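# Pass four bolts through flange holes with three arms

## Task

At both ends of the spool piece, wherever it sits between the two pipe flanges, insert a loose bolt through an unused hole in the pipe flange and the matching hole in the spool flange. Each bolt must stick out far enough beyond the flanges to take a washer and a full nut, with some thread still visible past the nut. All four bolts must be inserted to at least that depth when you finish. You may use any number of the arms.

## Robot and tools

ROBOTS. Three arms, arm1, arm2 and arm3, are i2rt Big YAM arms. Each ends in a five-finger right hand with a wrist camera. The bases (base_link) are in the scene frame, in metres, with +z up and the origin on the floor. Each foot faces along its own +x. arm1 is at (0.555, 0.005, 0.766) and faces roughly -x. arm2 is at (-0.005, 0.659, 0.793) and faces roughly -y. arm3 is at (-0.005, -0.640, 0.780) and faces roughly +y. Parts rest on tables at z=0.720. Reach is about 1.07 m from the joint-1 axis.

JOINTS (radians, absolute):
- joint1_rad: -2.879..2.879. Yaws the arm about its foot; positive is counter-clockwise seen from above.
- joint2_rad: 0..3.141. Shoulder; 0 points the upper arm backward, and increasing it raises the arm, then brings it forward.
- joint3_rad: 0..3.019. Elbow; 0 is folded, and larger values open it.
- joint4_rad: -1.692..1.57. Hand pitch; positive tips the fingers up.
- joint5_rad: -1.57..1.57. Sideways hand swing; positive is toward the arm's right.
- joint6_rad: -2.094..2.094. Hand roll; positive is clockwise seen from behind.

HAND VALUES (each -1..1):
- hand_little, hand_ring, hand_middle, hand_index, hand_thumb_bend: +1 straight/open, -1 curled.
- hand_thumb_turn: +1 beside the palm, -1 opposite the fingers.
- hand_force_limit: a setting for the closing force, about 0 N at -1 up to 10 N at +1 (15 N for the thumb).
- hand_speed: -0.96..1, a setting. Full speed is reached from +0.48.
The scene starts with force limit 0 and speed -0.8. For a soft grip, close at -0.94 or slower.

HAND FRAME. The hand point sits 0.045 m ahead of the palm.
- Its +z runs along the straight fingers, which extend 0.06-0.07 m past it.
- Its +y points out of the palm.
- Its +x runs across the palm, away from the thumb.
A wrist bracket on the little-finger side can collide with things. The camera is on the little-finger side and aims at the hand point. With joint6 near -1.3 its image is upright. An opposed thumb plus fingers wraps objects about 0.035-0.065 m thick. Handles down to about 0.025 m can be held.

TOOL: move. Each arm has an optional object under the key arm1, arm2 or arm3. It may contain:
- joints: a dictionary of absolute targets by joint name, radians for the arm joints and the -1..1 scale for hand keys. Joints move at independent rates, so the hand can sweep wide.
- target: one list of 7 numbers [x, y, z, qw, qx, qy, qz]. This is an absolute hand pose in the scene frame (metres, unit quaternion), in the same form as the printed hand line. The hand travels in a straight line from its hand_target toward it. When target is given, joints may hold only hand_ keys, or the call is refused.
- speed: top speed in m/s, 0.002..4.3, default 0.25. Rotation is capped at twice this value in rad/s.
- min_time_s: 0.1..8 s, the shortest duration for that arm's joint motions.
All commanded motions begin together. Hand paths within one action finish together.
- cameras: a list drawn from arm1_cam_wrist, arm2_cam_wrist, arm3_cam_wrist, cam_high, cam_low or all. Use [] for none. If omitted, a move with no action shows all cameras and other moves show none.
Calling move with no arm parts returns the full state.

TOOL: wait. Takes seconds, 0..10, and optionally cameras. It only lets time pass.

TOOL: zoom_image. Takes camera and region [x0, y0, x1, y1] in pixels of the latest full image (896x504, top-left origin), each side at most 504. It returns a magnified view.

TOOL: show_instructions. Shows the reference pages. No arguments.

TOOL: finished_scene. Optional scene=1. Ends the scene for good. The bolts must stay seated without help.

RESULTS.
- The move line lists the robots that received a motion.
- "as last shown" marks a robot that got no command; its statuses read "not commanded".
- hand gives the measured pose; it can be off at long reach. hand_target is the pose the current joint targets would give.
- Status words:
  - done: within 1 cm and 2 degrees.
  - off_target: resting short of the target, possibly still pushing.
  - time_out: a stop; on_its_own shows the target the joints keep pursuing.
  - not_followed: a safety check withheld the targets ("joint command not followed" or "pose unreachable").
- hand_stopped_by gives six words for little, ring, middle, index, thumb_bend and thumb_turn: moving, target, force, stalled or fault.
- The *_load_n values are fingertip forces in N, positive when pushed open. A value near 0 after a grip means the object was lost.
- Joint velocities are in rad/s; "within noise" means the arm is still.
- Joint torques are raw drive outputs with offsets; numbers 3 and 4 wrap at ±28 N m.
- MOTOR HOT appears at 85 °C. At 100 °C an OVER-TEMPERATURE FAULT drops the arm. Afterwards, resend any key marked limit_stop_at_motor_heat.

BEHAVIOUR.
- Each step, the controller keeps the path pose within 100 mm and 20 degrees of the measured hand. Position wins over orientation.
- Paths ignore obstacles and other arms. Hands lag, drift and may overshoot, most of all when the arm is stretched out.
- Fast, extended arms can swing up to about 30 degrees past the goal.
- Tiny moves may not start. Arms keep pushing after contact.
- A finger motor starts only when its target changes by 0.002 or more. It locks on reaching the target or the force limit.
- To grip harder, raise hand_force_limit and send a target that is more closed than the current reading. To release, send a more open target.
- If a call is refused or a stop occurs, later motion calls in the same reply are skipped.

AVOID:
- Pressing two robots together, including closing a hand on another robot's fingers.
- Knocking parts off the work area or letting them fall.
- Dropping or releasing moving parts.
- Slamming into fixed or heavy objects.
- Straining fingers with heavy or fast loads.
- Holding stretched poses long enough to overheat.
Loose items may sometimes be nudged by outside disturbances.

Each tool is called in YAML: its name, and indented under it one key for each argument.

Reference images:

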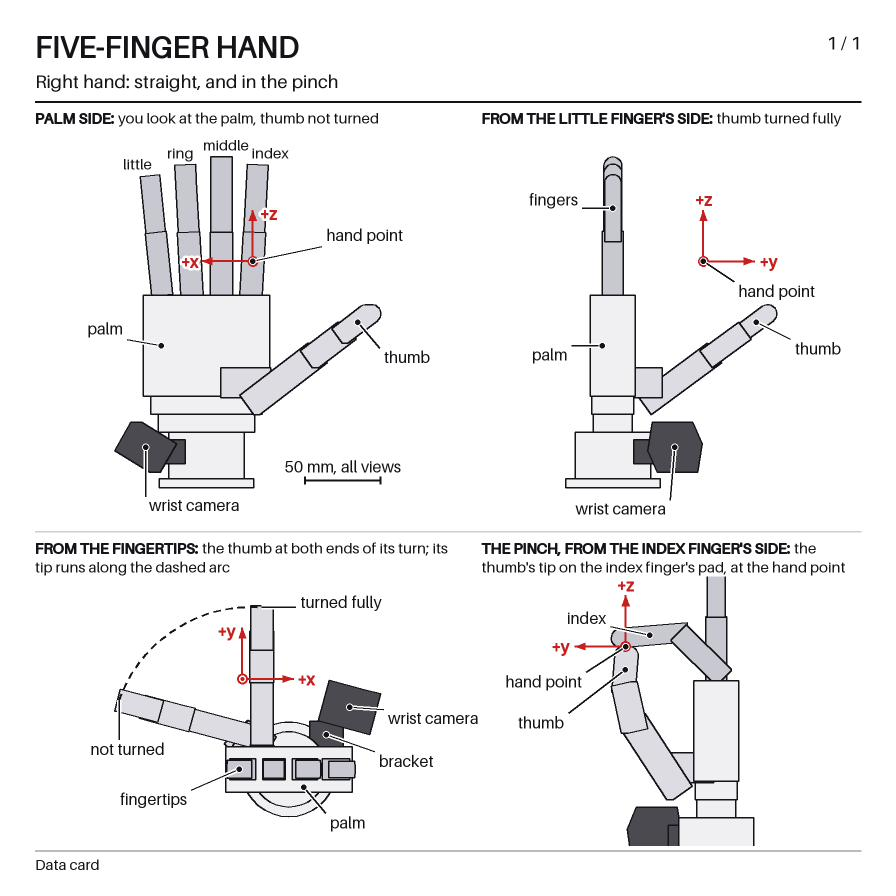

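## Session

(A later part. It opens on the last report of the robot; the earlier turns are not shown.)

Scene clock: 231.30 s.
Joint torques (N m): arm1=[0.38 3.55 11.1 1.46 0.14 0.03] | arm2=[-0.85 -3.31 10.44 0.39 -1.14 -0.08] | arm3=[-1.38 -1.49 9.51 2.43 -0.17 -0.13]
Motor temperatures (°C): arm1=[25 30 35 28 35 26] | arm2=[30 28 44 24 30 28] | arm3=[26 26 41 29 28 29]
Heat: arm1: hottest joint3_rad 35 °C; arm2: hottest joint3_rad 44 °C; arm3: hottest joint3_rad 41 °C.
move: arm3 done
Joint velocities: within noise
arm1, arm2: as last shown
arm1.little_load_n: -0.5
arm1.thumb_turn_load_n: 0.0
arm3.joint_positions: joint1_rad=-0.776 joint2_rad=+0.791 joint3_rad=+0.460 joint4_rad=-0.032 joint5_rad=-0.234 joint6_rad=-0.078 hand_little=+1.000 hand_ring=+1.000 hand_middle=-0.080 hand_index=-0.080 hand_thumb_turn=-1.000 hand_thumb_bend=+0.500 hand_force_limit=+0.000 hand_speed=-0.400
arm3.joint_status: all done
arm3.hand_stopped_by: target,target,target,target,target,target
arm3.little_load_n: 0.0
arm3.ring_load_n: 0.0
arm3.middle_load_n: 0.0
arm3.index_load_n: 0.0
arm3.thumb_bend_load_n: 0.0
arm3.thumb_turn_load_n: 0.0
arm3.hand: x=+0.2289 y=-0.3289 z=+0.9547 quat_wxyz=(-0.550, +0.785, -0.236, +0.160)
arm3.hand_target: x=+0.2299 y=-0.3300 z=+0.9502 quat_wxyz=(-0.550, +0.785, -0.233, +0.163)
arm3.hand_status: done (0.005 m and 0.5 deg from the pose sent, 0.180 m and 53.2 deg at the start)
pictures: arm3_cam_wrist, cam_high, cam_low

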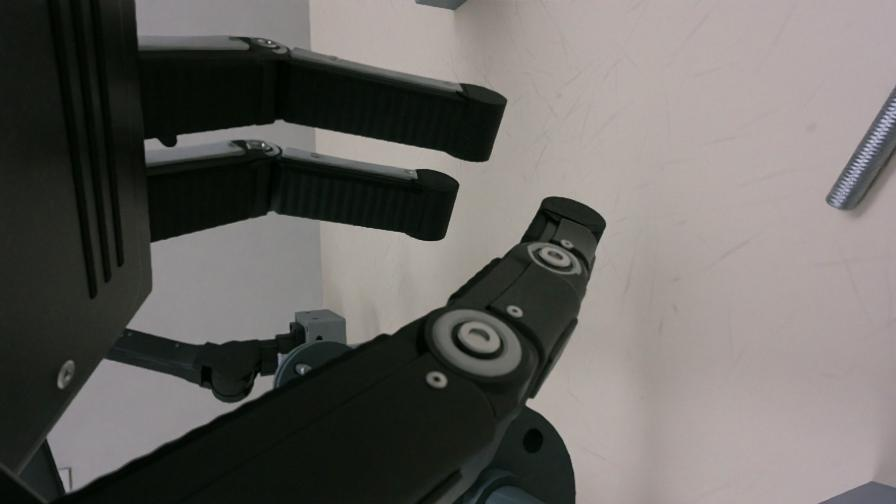

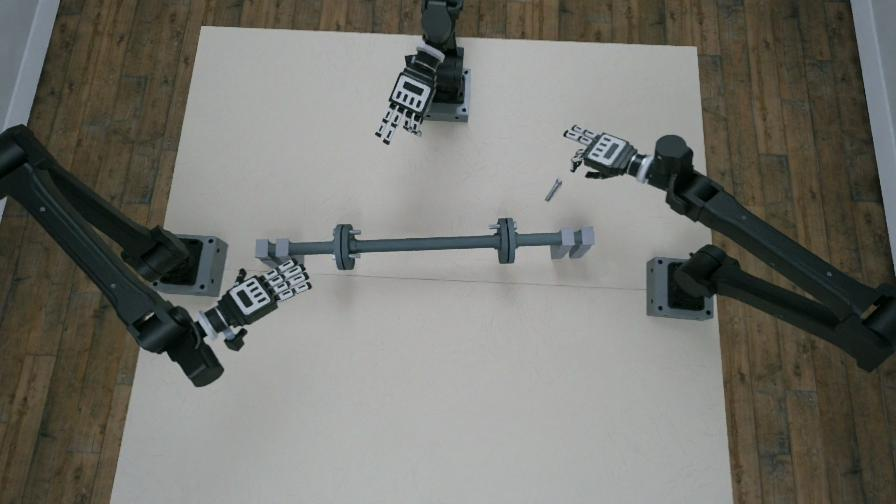

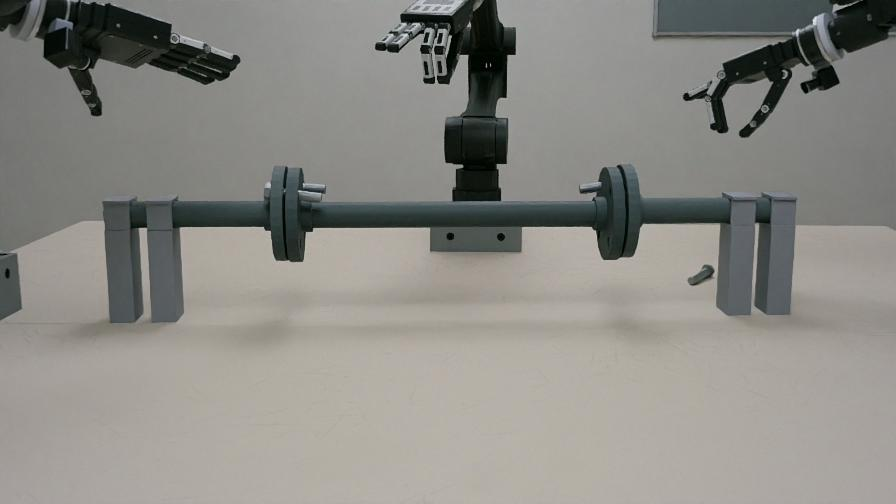

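move:
  arm3: {"target": [0.2780, -0.3150, 0.8400, 0.55468, -0.79216, 0.20856, -0.14604], "speed": 0.2}
  cameras: ["cam_low", "cam_high", "arm3_cam_wrist"]

zoom_image:
  camera: "cam_high"
  region: [520, 120, 640, 230]

zoom_image:
  camera: "cam_low"
  region: [640, 180, 760, 300]

Scene clock: 233.47 s.
Joint torques (N m): arm1=[0.44 3.55 11.1 1.46 0.14 0.03] | arm2=[-1.14 -4.01 10.4 0.23 -1.11 -0.1] | arm3=[-2.02 -6.12 6.65 2.39 -0.24 -0.13]
Motor temperatures (°C): arm1=[25 30 35 28 35 26] | arm2=[30 28 44 24 30 28] | arm3=[26 26 41 29 27 29]
Heat: arm1: hottest joint3_rad 35 °C; arm2: hottest joint3_rad 44 °C; arm3: hottest joint3_rad 41 °C.
move: arm3 done
Joint velocities: within noise
arm1, arm2: as last shown
arm1.little_load_n: 0.0
arm2.thumb_turn_load_n: 0.0
arm3.joint_positions: joint1_rad=-0.875 joint2_rad=+1.298 joint3_rad=+0.389 joint4_rad=+0.519 joint5_rad=-0.390 joint6_rad=-0.142 hand_little=+1.000 hand_ring=+1.000 hand_middle=-0.080 hand_index=-0.080 hand_thumb_turn=-1.000 hand_thumb_bend=+0.500 hand_force_limit=+0.000 hand_speed=-0.400
arm3.joint_status: not commanded
arm3.hand_stopped_by: target,target,target,target,target,target
arm3.little_load_n: 0.0
arm3.ring_load_n: 0.0
arm3.middle_load_n: 0.0
arm3.index_load_n: 0.0
arm3.thumb_bend_load_n: 0.0
arm3.thumb_turn_load_n: 0.0
arm3.hand: x=+0.2754 y=-0.3105 z=+0.8403 quat_wxyz=(-0.553, +0.795, -0.210, +0.139)
arm3.hand_target: x=+0.2779 y=-0.3149 z=+0.8401 quat_wxyz=(-0.555, +0.792, -0.209, +0.146)
arm3.hand_status: done (0.005 m and 0.9 deg from the pose sent, 0.125 m and 3.7 deg at the start)
pictures: arm3_cam_wrist, cam_high, cam_low

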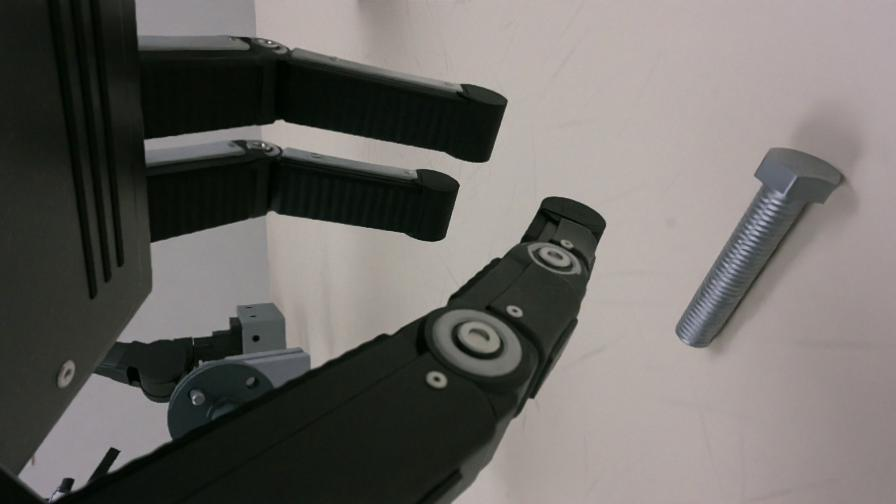

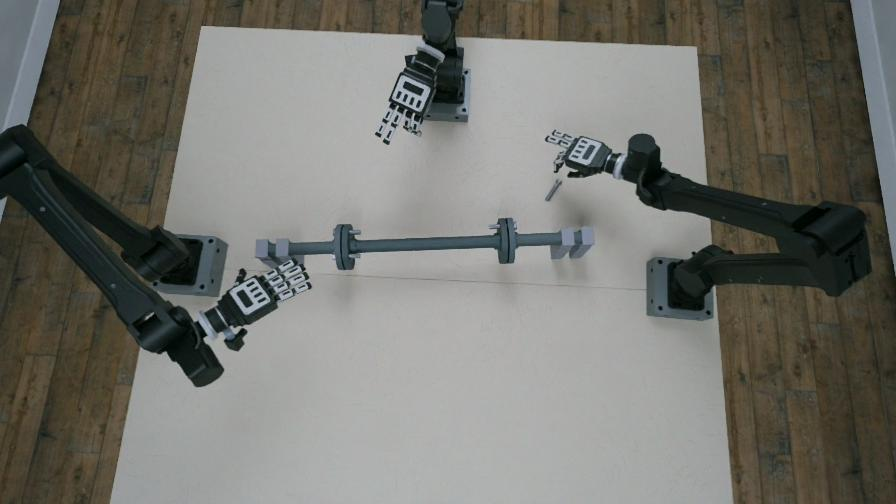

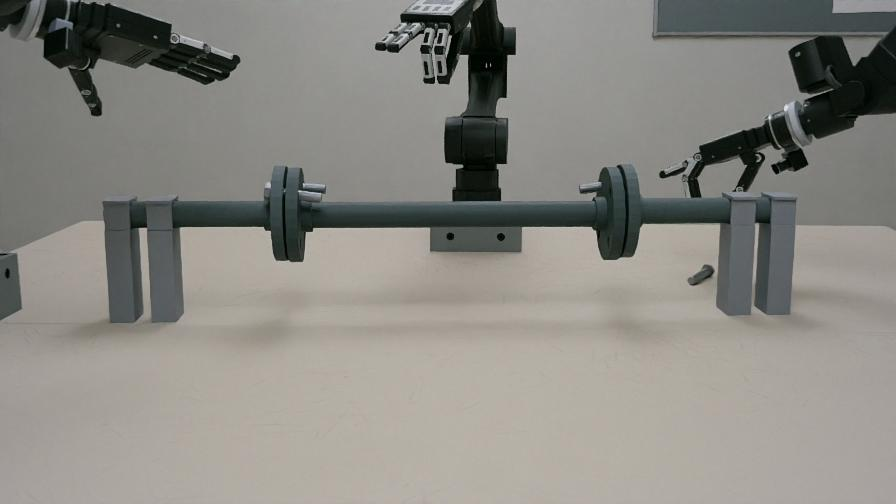

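Scaled by 4.200.

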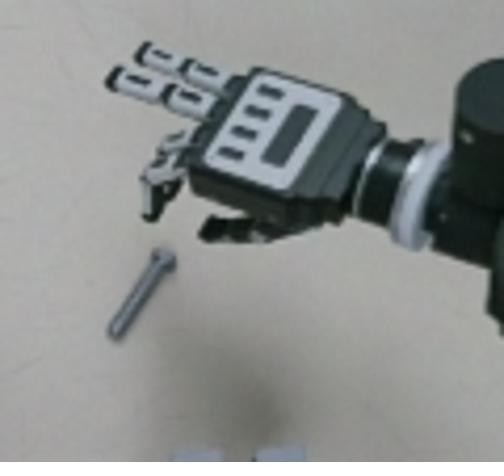

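Scaled by 4.200.

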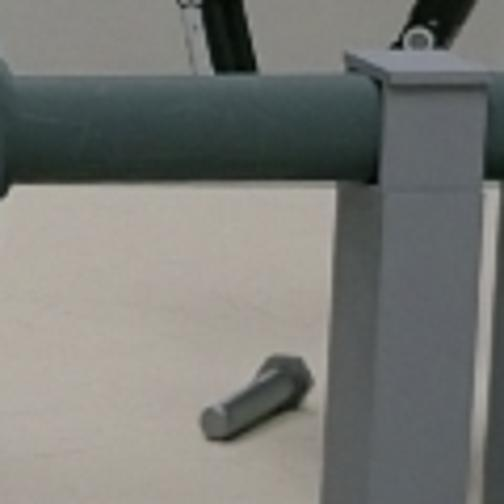

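move:
  arm3: {"target": [0.2840, -0.3210, 0.7720, 0.55468, -0.79216, 0.20856, -0.14604], "speed": 0.12}
  cameras: ["cam_low", "cam_high", "arm3_cam_wrist"]

zoom_image:
  camera: "cam_high"
  region: [520, 140, 620, 230]

zoom_image:
  camera: "cam_low"
  region: [640, 180, 760, 300]

Scene clock: 235.43 s.
Joint torques (N m): arm1=[0.44 3.55 11.11 1.46 0.14 0.03] | arm2=[-1.32 -4.48 10.48 0.24 -1.15 -0.11] | arm3=[-2.2 -7.36 4.1 2.36 -0.24 -0.14]
Motor temperatures (°C): arm1=[25 30 36 28 35 26] | arm2=[30 28 44 24 30 28] | arm3=[26 26 40 29 27 29]
Heat: arm1: hottest joint3_rad 36 °C; arm2: hottest joint3_rad 44 °C; arm3: hottest joint3_rad 40 °C.
move: arm3 done
Joint velocities: within noise
arm1, arm2: as last shown
arm3.joint_positions: joint1_rad=-0.903 joint2_rad=+1.598 joint3_rad=+0.352 joint4_rad=+0.861 joint5_rad=-0.417 joint6_rad=-0.154 hand_little=+1.000 hand_ring=+1.000 hand_middle=-0.080 hand_index=-0.080 hand_thumb_turn=-1.000 hand_thumb_bend=+0.500 hand_force_limit=+0.000 hand_speed=-0.400
arm3.joint_status: not commanded
arm3.hand_stopped_by: target,target,target,target,target,target
arm3.little_load_n: 0.0
arm3.ring_load_n: 0.0
arm3.middle_load_n: 0.0
arm3.index_load_n: 0.0
arm3.thumb_bend_load_n: 0.0
arm3.thumb_turn_load_n: 0.0
arm3.hand: x=+0.2830 y=-0.3149 z=+0.7751 quat_wxyz=(-0.556, +0.792, -0.208, +0.141)
arm3.hand_target: x=+0.2841 y=-0.3209 z=+0.7721 quat_wxyz=(-0.555, +0.792, -0.209, +0.146)
arm3.hand_status: done (0.007 m and 0.6 deg from the pose sent, 0.070 m and 0.9 deg at the start)
pictures: arm3_cam_wrist, cam_high, cam_low

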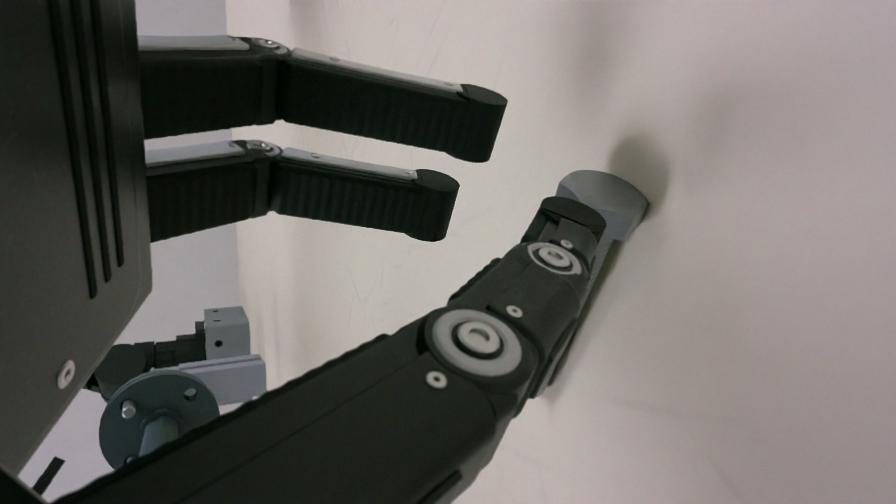

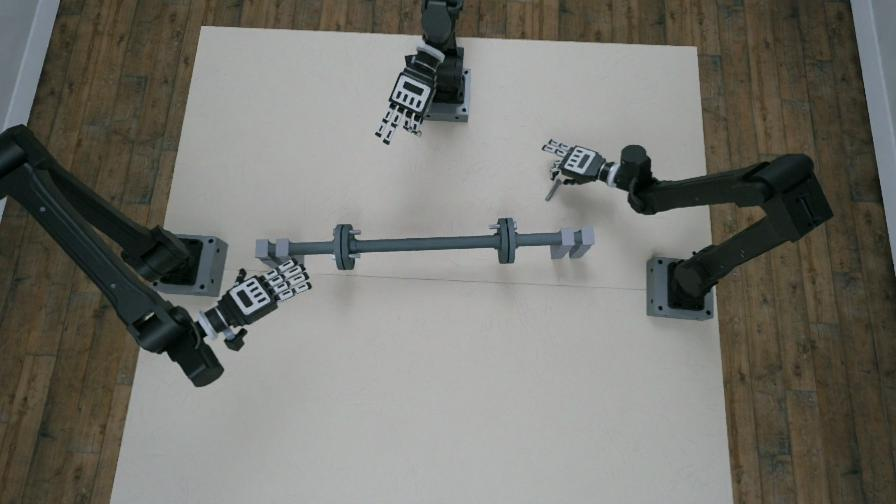

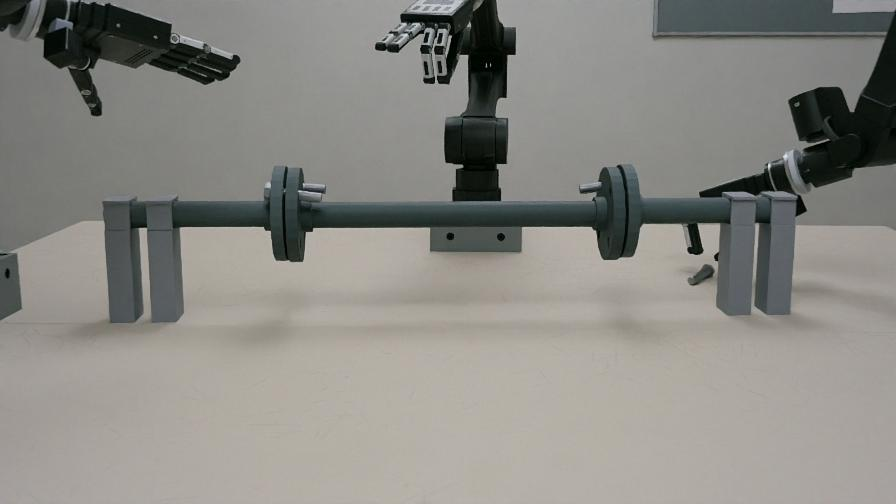

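Scaled by 5.040.

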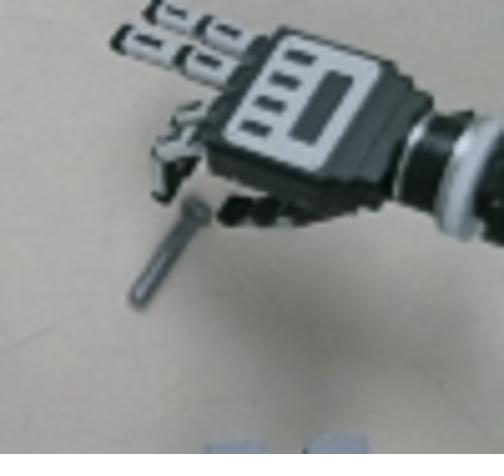

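Scaled by 4.200.

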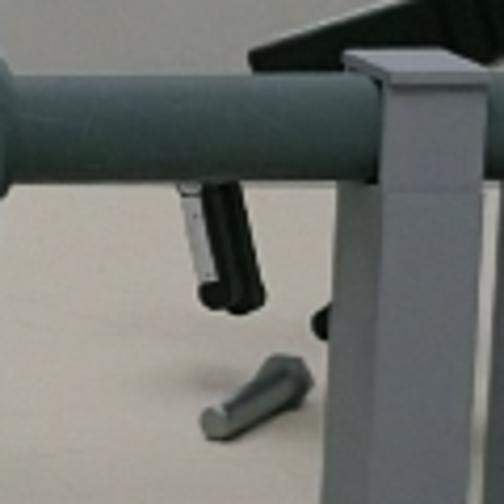

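move:
  arm3: {"target": [0.2790, -0.3190, 0.7520, 0.55468, -0.79216, 0.20856, -0.14604], "speed": 0.06, "joints": {"hand_thumb_bend": 0.39}}
  cameras: ["cam_low", "cam_high", "arm3_cam_wrist"]

zoom_image:
  camera: "cam_high"
  region: [520, 140, 620, 230]

zoom_image:
  camera: "cam_low"
  region: [660, 200, 740, 300]

zoom_image:
  camera: "arm3_cam_wrist"
  region: [380, 80, 680, 420]

Scene clock: 237.50 s.
Joint torques (N m): arm1=[0.38 3.55 11.1 1.46 0.14 0.03] | arm2=[-1.26 -4.37 10.58 0.29 -1.13 -0.11] | arm3=[-0.85 -7.24 3.38 2.36 -0.07 -0.07]
Motor temperatures (°C): arm1=[25 30 36 28 35 26] | arm2=[30 28 44 24 30 28] | arm3=[26 26 40 29 27 29]
Heat: arm1: hottest joint3_rad 36 °C; arm2: hottest joint3_rad 44 °C; arm3: hottest joint3_rad 40 °C.
move: arm3 done
Joint velocities: within noise
arm1, arm2: as last shown
arm1.ring_load_n: -0.5
arm3.joint_positions: joint1_rad=-0.903 joint2_rad=+1.690 joint3_rad=+0.341 joint4_rad=+0.971 joint5_rad=-0.407 joint6_rad=-0.154 hand_little=+1.000 hand_ring=+1.000 hand_middle=-0.080 hand_index=-0.080 hand_thumb_turn=-1.000 hand_thumb_bend=+0.390 hand_force_limit=+0.000 hand_speed=-0.400
arm3.joint_status: all done
arm3.hand_stopped_by: target,target,target,target,target,target
arm3.little_load_n: 0.0
arm3.ring_load_n: 0.0
arm3.middle_load_n: 0.0
arm3.index_load_n: 0.0
arm3.thumb_bend_load_n: 0.0
arm3.thumb_turn_load_n: 0.0
arm3.hand: x=+0.2828 y=-0.3172 z=+0.7568 quat_wxyz=(-0.557, +0.791, -0.209, +0.147)
arm3.hand_target: x=+0.2790 y=-0.3191 z=+0.7521 quat_wxyz=(-0.554, +0.792, -0.209, +0.146)
arm3.hand_status: done (0.006 m and 0.3 deg from the pose sent, 0.024 m and 0.6 deg at the start)
pictures: arm3_cam_wrist, cam_high, cam_low

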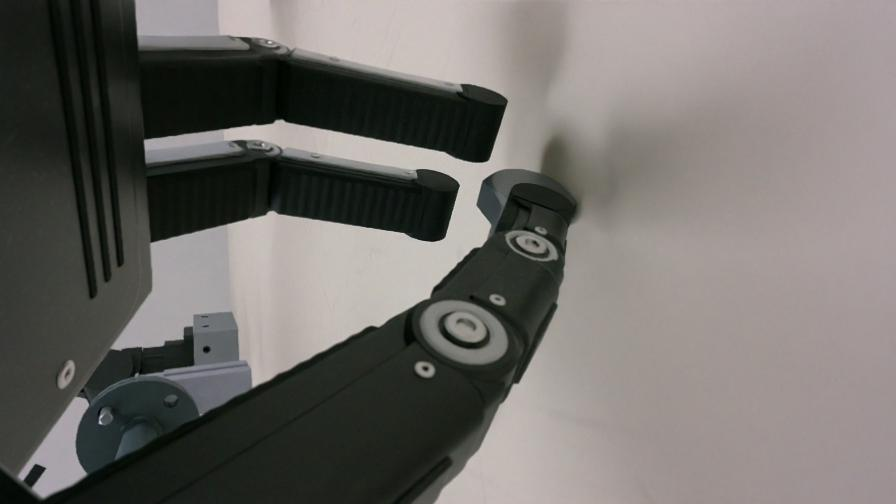

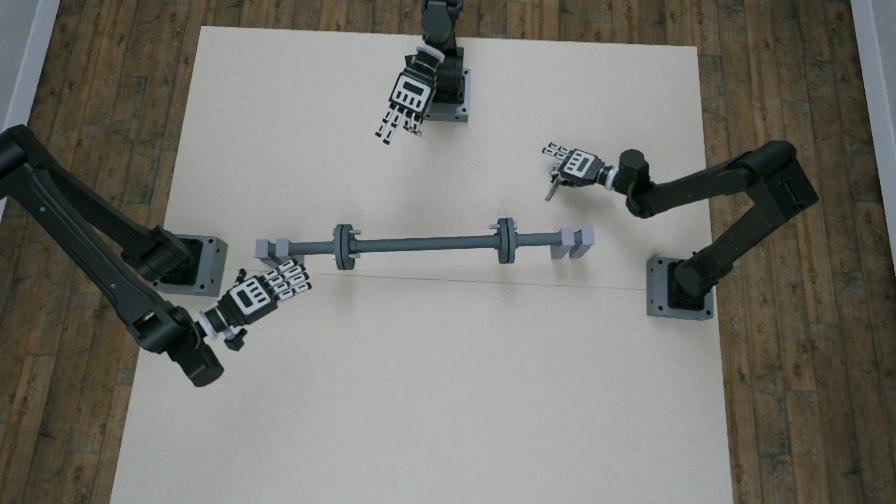

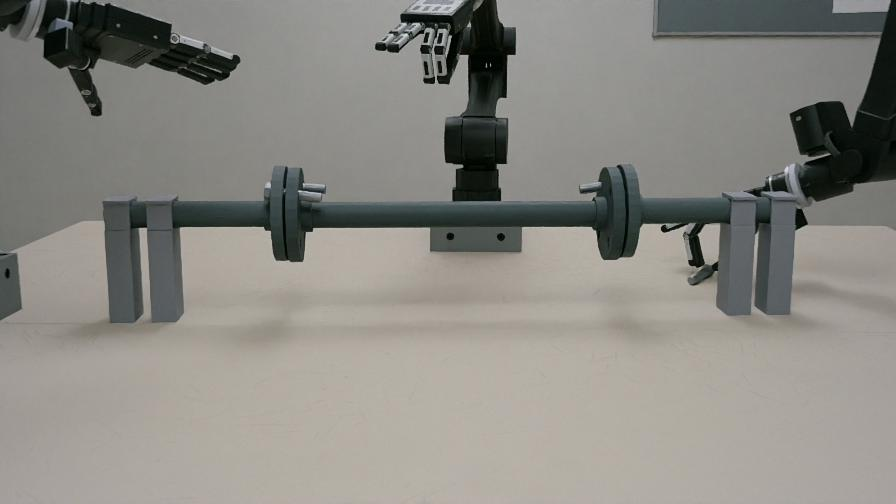

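Scaled by 5.040.

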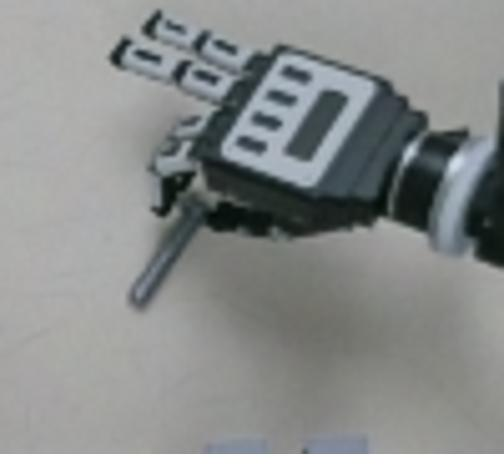

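Scaled by 5.040.

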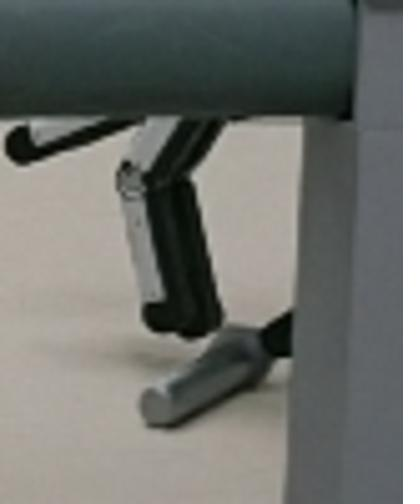

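Scaled by 1.482.

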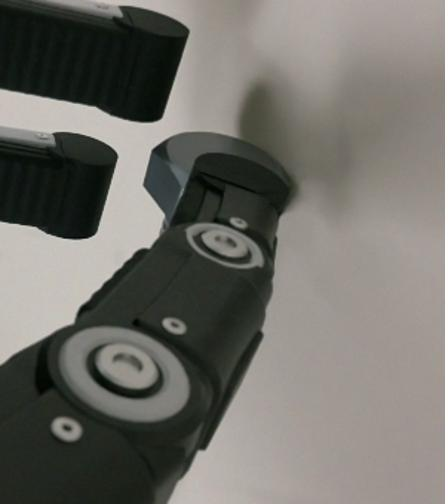

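move:
  arm3: {"target":[0.2705,-0.3115,0.752,0.55468,-0.79216,0.20856,-0.14604],"speed":0.05}
  cameras: ["arm3_cam_wrist","cam_high"]

Scene clock: 239.43 s.
Joint torques (N m): arm1=[0.44 3.6 11.1 1.46 0.13 0.03] | arm2=[-0.97 -4.19 10.41 0.36 -1.14 -0.08] | arm3=[-0.09 -7.24 3.29 2.39 -0.06 0.08]
Motor temperatures (°C): arm1=[25 30 37 28 35 26] | arm2=[30 28 44 24 30 28] | arm3=[26 26 40 29 27 29]
Heat: arm1: hottest joint3_rad 37 °C; arm2: hottest joint3_rad 44 °C; arm3: hottest joint3_rad 40 °C.
move: arm3 done
Joint velocities: within noise
arm1, arm2: as last shown
arm1.little_load_n: -0.5
arm1.ring_load_n: 0.0
arm3.joint_positions: joint1_rad=-0.872 joint2_rad=+1.690 joint3_rad=+0.335 joint4_rad=+0.982 joint5_rad=-0.371 joint6_rad=-0.151 hand_little=+1.000 hand_ring=+1.000 hand_middle=-0.080 hand_index=-0.080 hand_thumb_turn=-1.000 hand_thumb_bend=+0.390 hand_force_limit=+0.000 hand_speed=-0.400
arm3.joint_status: not commanded
arm3.hand_stopped_by: target,target,target,target,target,target
arm3.little_load_n: 0.0
arm3.ring_load_n: 0.0
arm3.middle_load_n: 0.0
arm3.index_load_n: 0.0
arm3.thumb_bend_load_n: 0.0
arm3.thumb_turn_load_n: 0.0
arm3.hand: x=+0.2777 y=-0.3124 z=+0.7562 quat_wxyz=(-0.555, +0.791, -0.208, +0.152)
arm3.hand_target: x=+0.2705 y=-0.3116 z=+0.7521 quat_wxyz=(-0.555, +0.792, -0.209, +0.146)
arm3.hand_status: done (0.008 m and 0.7 deg from the pose sent, 0.014 m and 0.3 deg at the start)

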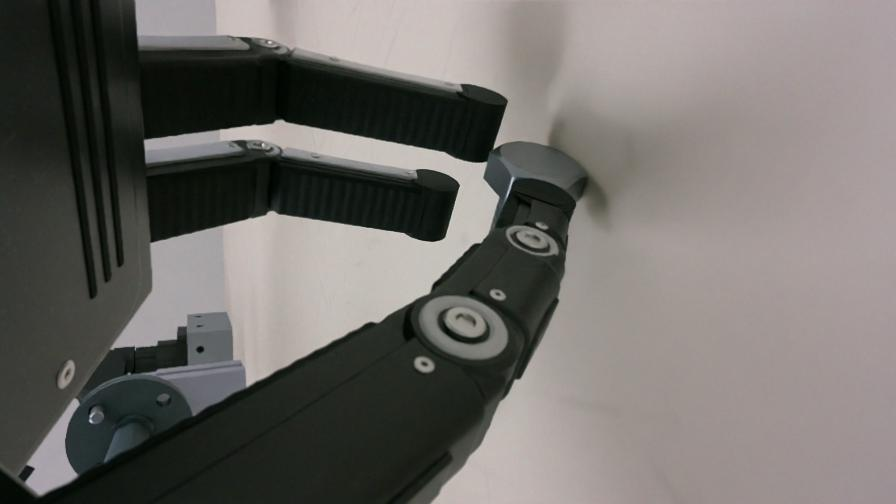

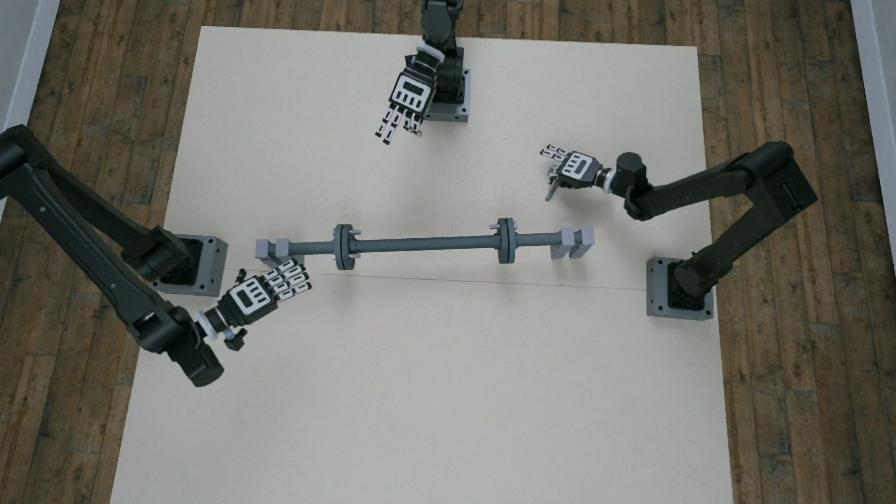

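zoom_image:
  camera: "arm3_cam_wrist"
  region: [400, 60, 660, 260]

zoom_image:
  camera: "cam_high"
  region: [520, 130, 620, 220]

Scaled by 1.938.

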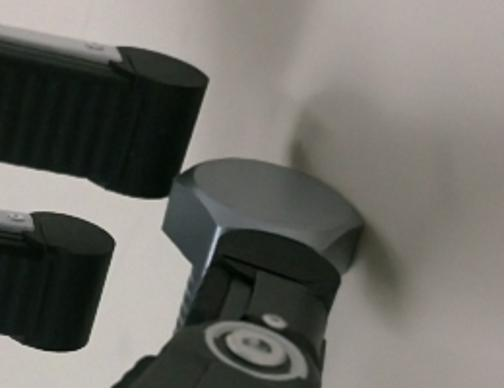

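Scaled by 5.040.

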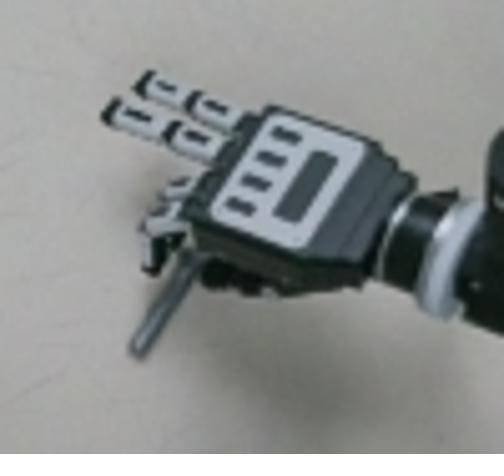

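move:
  arm3: {"target":[0.2645,-0.3085,0.741,0.55468,-0.79216,0.20856,-0.14604],"speed":0.05}
  cameras: ["arm3_cam_wrist","cam_high"]

zoom_image:
  camera: "arm3_cam_wrist"
  region: [380, 60, 640, 260]

zoom_image:
  camera: "cam_high"
  region: [520, 130, 620, 220]

Scene clock: 242.43 s.
Joint torques (N m): arm1=[0.44 3.49 11.1 1.46 0.14 0.02] | arm2=[-1.14 -3.6 10.37 0.4 -1.14 -0.1] | arm3=[0.21 -6.36 2.69 2.22 -0.06 0.07]
Motor temperatures (°C): arm1=[25 30 37 28 35 26] | arm2=[30 28 44 24 30 28] | arm3=[26 26 39 29 27 29]
Heat: arm1: hottest joint3_rad 37 °C; arm2: hottest joint3_rad 44 °C; arm3: hottest joint3_rad 39 °C.
move: arm3 off_target
Joint velocities: within noise
arm1: as last shown
arm1.little_load_n: 0.0
arm2.joint_positions: joint1_rad=-0.795 joint2_rad=+1.108 joint3_rad=+0.794 joint4_rad=-1.073 joint5_rad=-1.269 joint6_rad=-1.634 hand_little=+1.000 hand_ring=+1.000 hand_middle=+1.000 hand_index=+1.000 hand_thumb_turn=+1.000 hand_thumb_bend=+1.000 hand_force_limit=+0.000 hand_speed=-0.800
arm2.joint_status: not commanded
arm2.hand_stopped_by: target,target,target,target,target,target
arm2.little_load_n: 0.0
arm2.ring_load_n: -0.5
arm2.middle_load_n: 0.0
arm2.index_load_n: 0.0
arm2.thumb_bend_load_n: 0.0
arm2.thumb_turn_load_n: 0.0
arm2.hand: x=-0.0962 y=+0.3442 z=+0.9864 quat_wxyz=(-0.127, +0.372, -0.710, +0.584)
arm2.hand_target: x=-0.1047 y=+0.3392 z=+1.0000 quat_wxyz=(-0.112, +0.380, -0.704, +0.589)
arm2.hand_status: not commanded
arm3.joint_positions: joint1_rad=-0.854 joint2_rad=+1.735 joint3_rad=+0.332 joint4_rad=+1.052 joint5_rad=-0.351 joint6_rad=-0.144 hand_little=+1.000 hand_ring=+1.000 hand_middle=-0.080 hand_index=-0.080 hand_thumb_turn=-1.000 hand_thumb_bend=+0.390 hand_force_limit=+0.000 hand_speed=-0.400
arm3.joint_status: not commanded
arm3.hand_stopped_by: target,target,target,target,target,target
arm3.little_load_n: 0.0
arm3.ring_load_n: 0.0
arm3.middle_load_n: 1.0
arm3.index_load_n: 0.0
arm3.thumb_bend_load_n: 0.5
arm3.thumb_turn_load_n: -0.5
arm3.hand: x=+0.2763 y=-0.3077 z=+0.7517 quat_wxyz=(-0.561, +0.786, -0.206, +0.158)
arm3.hand_target: x=+0.2645 y=-0.3089 z=+0.7414 quat_wxyz=(-0.554, +0.792, -0.209, +0.146)
arm3.hand_status: off_target (0.016 m and 1.7 deg from the pose sent, 0.021 m and 0.7 deg at the start)

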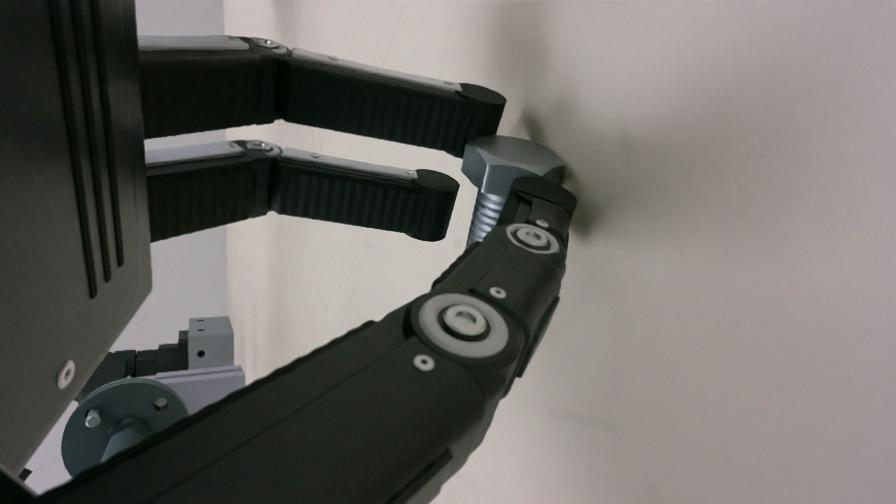

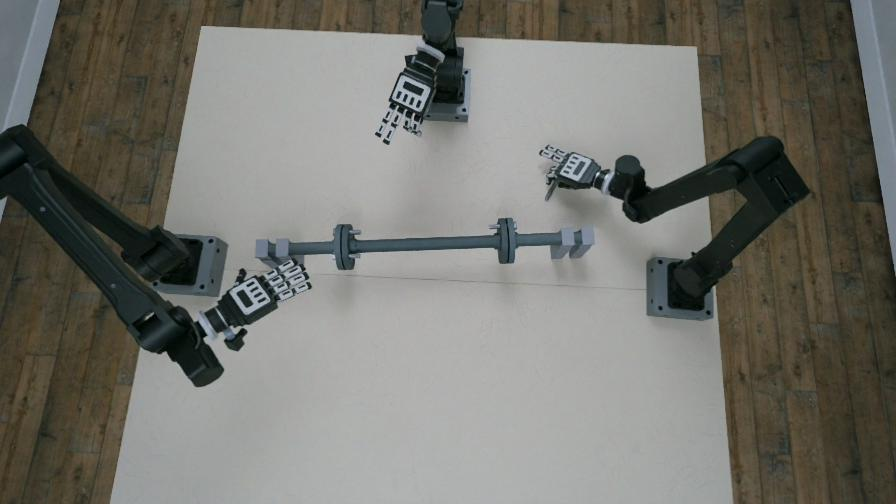

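Scaled by 1.938.

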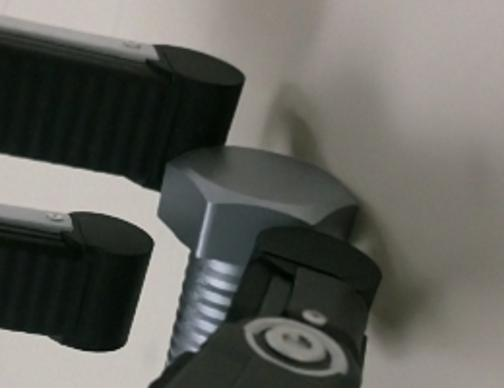

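Scaled by 5.040.

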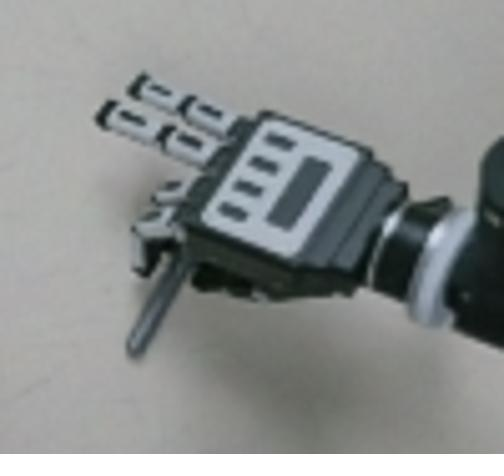

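move:
  arm3: {"target":[0.2645,-0.3085,0.755,0.55468,-0.79216,0.20856,-0.14604],"speed":0.05}

move:
  arm3: {"target":[0.2585,-0.3035,0.755,0.55468,-0.79216,0.20856,-0.14604],"speed":0.05}
  cameras: ["arm3_cam_wrist","cam_low","cam_high"]

zoom_image:
  camera: "arm3_cam_wrist"
  region: [380, 60, 640, 260]

zoom_image:
  camera: "cam_low"
  region: [600, 180, 780, 300]

Scene clock: 244.43 s.
Joint torques (N m): arm1=[0.44 3.55 11.1 1.46 0.14 0.03] | arm2=[-0.73 -4.19 10.52 0.35 -1.14 -0.08] | arm3=[-0.03 -9.05 3.17 1.31 -0.06 0.06]
Motor temperatures (°C): arm1=[25 30 38 28 35 26] | arm2=[30 28 44 24 30 28] | arm3=[26 26 39 29 27 29]
Heat: arm1: hottest joint3_rad 38 °C; arm2: hottest joint3_rad 44 °C; arm3: hottest joint3_rad 39 °C.
move: arm3 done
Joint velocities: within noise
arm1, arm2: as last shown
arm2.ring_load_n: 0.0
arm3.joint_positions: joint1_rad=-0.853 joint2_rad=+1.699 joint3_rad=+0.327 joint4_rad=+1.007 joint5_rad=-0.351 joint6_rad=-0.142 hand_little=+1.000 hand_ring=+1.000 hand_middle=-0.080 hand_index=-0.080 hand_thumb_turn=-1.000 hand_thumb_bend=+0.390 hand_force_limit=+0.000 hand_speed=-0.400
arm3.joint_status: not commanded
arm3.hand_stopped_by: target,target,target,target,target,target
arm3.little_load_n: 0.0
arm3.ring_load_n: 0.0
arm3.middle_load_n: 0.0
arm3.index_load_n: 0.0
arm3.thumb_bend_load_n: 0.5
arm3.thumb_turn_load_n: 0.0
arm3.hand: x=+0.2728 y=-0.3094 z=+0.7552 quat_wxyz=(-0.556, +0.790, -0.208, +0.154)
arm3.hand_target: x=+0.2646 y=-0.3087 z=+0.7548 quat_wxyz=(-0.555, +0.792, -0.209, +0.146)
arm3.hand_status: done (0.008 m and 1.0 deg from the pose sent, 0.012 m and 1.8 deg at the start)
pictures: none

Scene clock: 245.40 s.
Joint torques (N m): arm1=[0.44 3.55 11.1 1.46 0.14 0.03] | arm2=[-1.2 -3.96 10.4 0.27 -1.15 -0.05] | arm3=[0.09 -9.17 2.88 1.59 -0.05 0.07]
Motor temperatures (°C): arm1=[25 30 38 28 35 26] | arm2=[30 28 44 24 30 28] | arm3=[26 26 39 29 27 29]
Heat: arm1: hottest joint3_rad 38 °C; arm2: hottest joint3_rad 44 °C; arm3: hottest joint3_rad 39 °C.
move: arm3 done
Joint velocities: within noise
arm1.joint_positions: joint1_rad=-0.048 joint2_rad=+0.240 joint3_rad=+0.593 joint4_rad=-0.745 joint5_rad=+0.346 joint6_rad=+0.130 hand_little=+1.000 hand_ring=+1.000 hand_middle=-0.080 hand_index=-0.080 hand_thumb_turn=-1.000 hand_thumb_bend=+0.430 hand_force_limit=-0.300 hand_speed=-0.900
arm1.joint_status: not commanded
arm1.hand_stopped_by: target,target,target,target,target,target
arm1.little_load_n: 0.0
arm1.ring_load_n: 0.0
arm1.middle_load_n: 0.0
arm1.index_load_n: 0.0
arm1.thumb_bend_load_n: 0.0
arm1.thumb_turn_load_n: 0.0
arm1.hand: x=+0.3006 y=+0.0487 z=+1.0305 quat_wxyz=(-0.479, +0.691, +0.449, -0.303)
arm1.hand_target: x=+0.3002 y=+0.0499 z=+1.0497 quat_wxyz=(-0.483, +0.689, +0.442, -0.310)
arm1.hand_status: not commanded
arm2: as last shown
arm2.thumb_bend_load_n: 0.5
arm3.joint_positions: joint1_rad=-0.824 joint2_rad=+1.699 joint3_rad=+0.327 joint4_rad=+1.007 joint5_rad=-0.325 joint6_rad=-0.132 hand_little=+1.000 hand_ring=+1.000 hand_middle=-0.080 hand_index=-0.080 hand_thumb_turn=-1.000 hand_thumb_bend=+0.390 hand_force_limit=+0.000 hand_speed=-0.400
arm3.joint_status: not commanded
arm3.hand_stopped_by: target,target,target,target,target,target
arm3.little_load_n: 0.0
arm3.ring_load_n: 0.0
arm3.middle_load_n: -0.5
arm3.index_load_n: 0.0
arm3.thumb_bend_load_n: 0.0
arm3.thumb_turn_load_n: 0.0
arm3.hand: x=+0.2673 y=-0.3034 z=+0.7548 quat_wxyz=(-0.555, +0.791, -0.208, +0.153)
arm3.hand_target: x=+0.2586 y=-0.3036 z=+0.7548 quat_wxyz=(-0.555, +0.792, -0.209, +0.146)
arm3.hand_status: done (0.009 m and 0.8 deg from the pose sent, 0.015 m and 1.0 deg at the start)
pictures: arm3_cam_wrist, cam_high, cam_low

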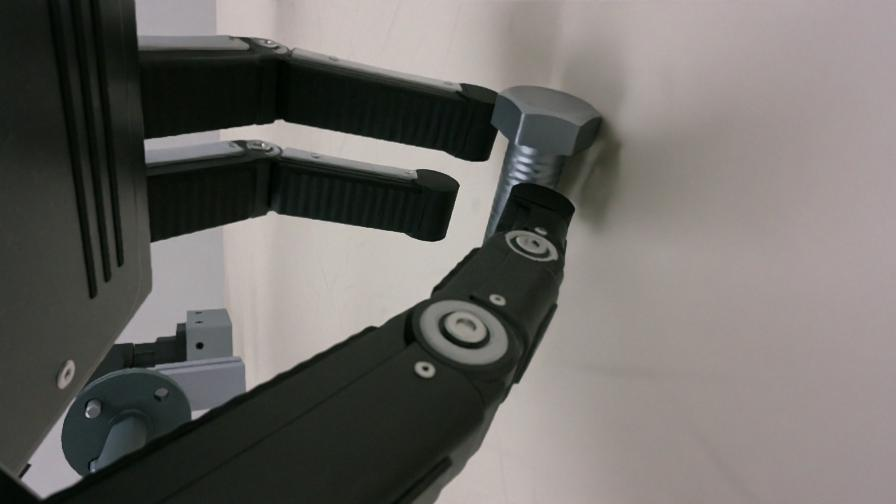

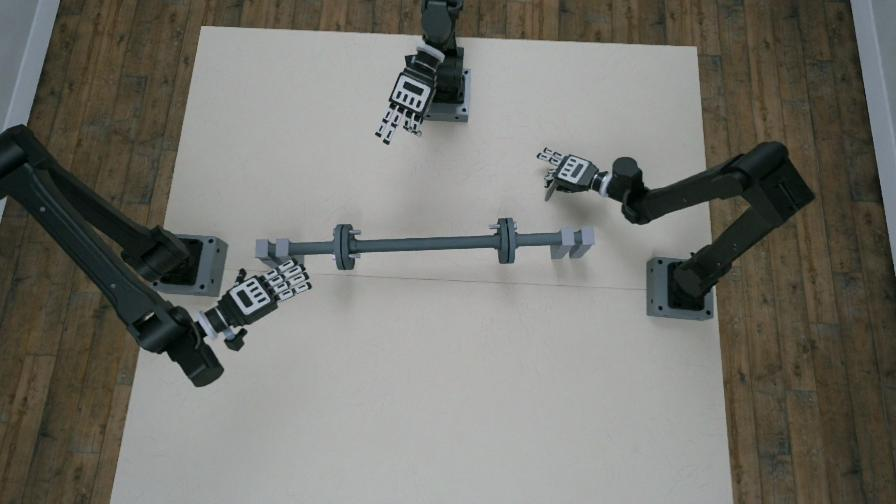

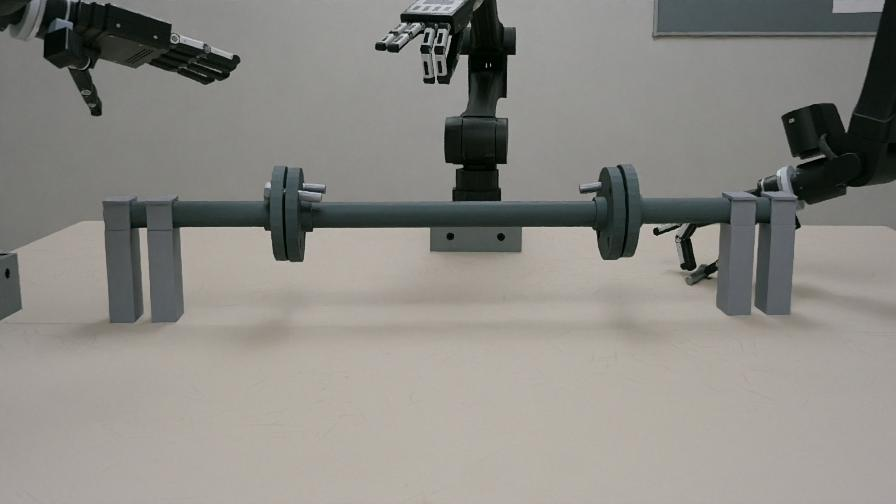

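Scaled by 1.938.

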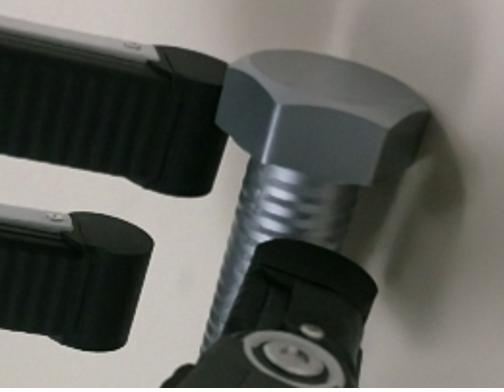

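Scaled by 2.800.

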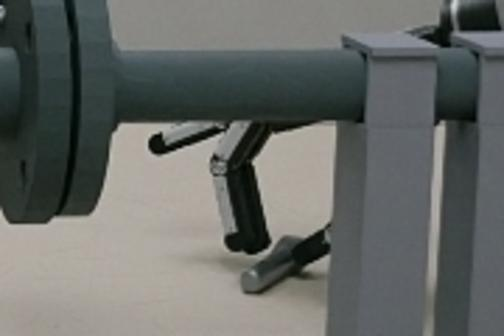

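zoom_image:
  camera: "cam_low"
  region: [670, 240, 730, 300]

zoom_image:
  camera: "cam_high"
  region: [530, 140, 600, 210]

Scaled by 8.400.

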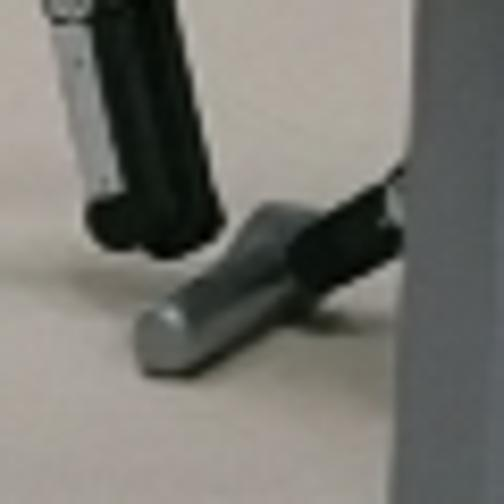

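Scaled by 7.200.

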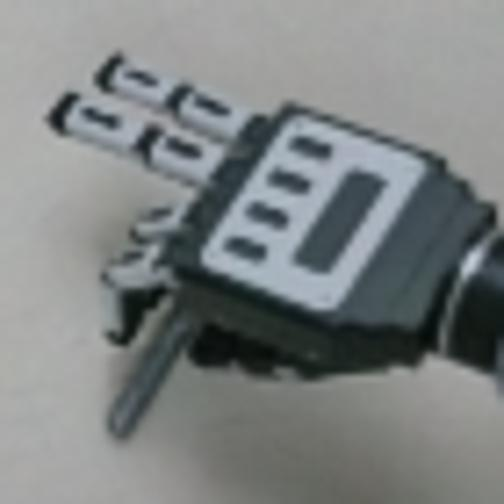

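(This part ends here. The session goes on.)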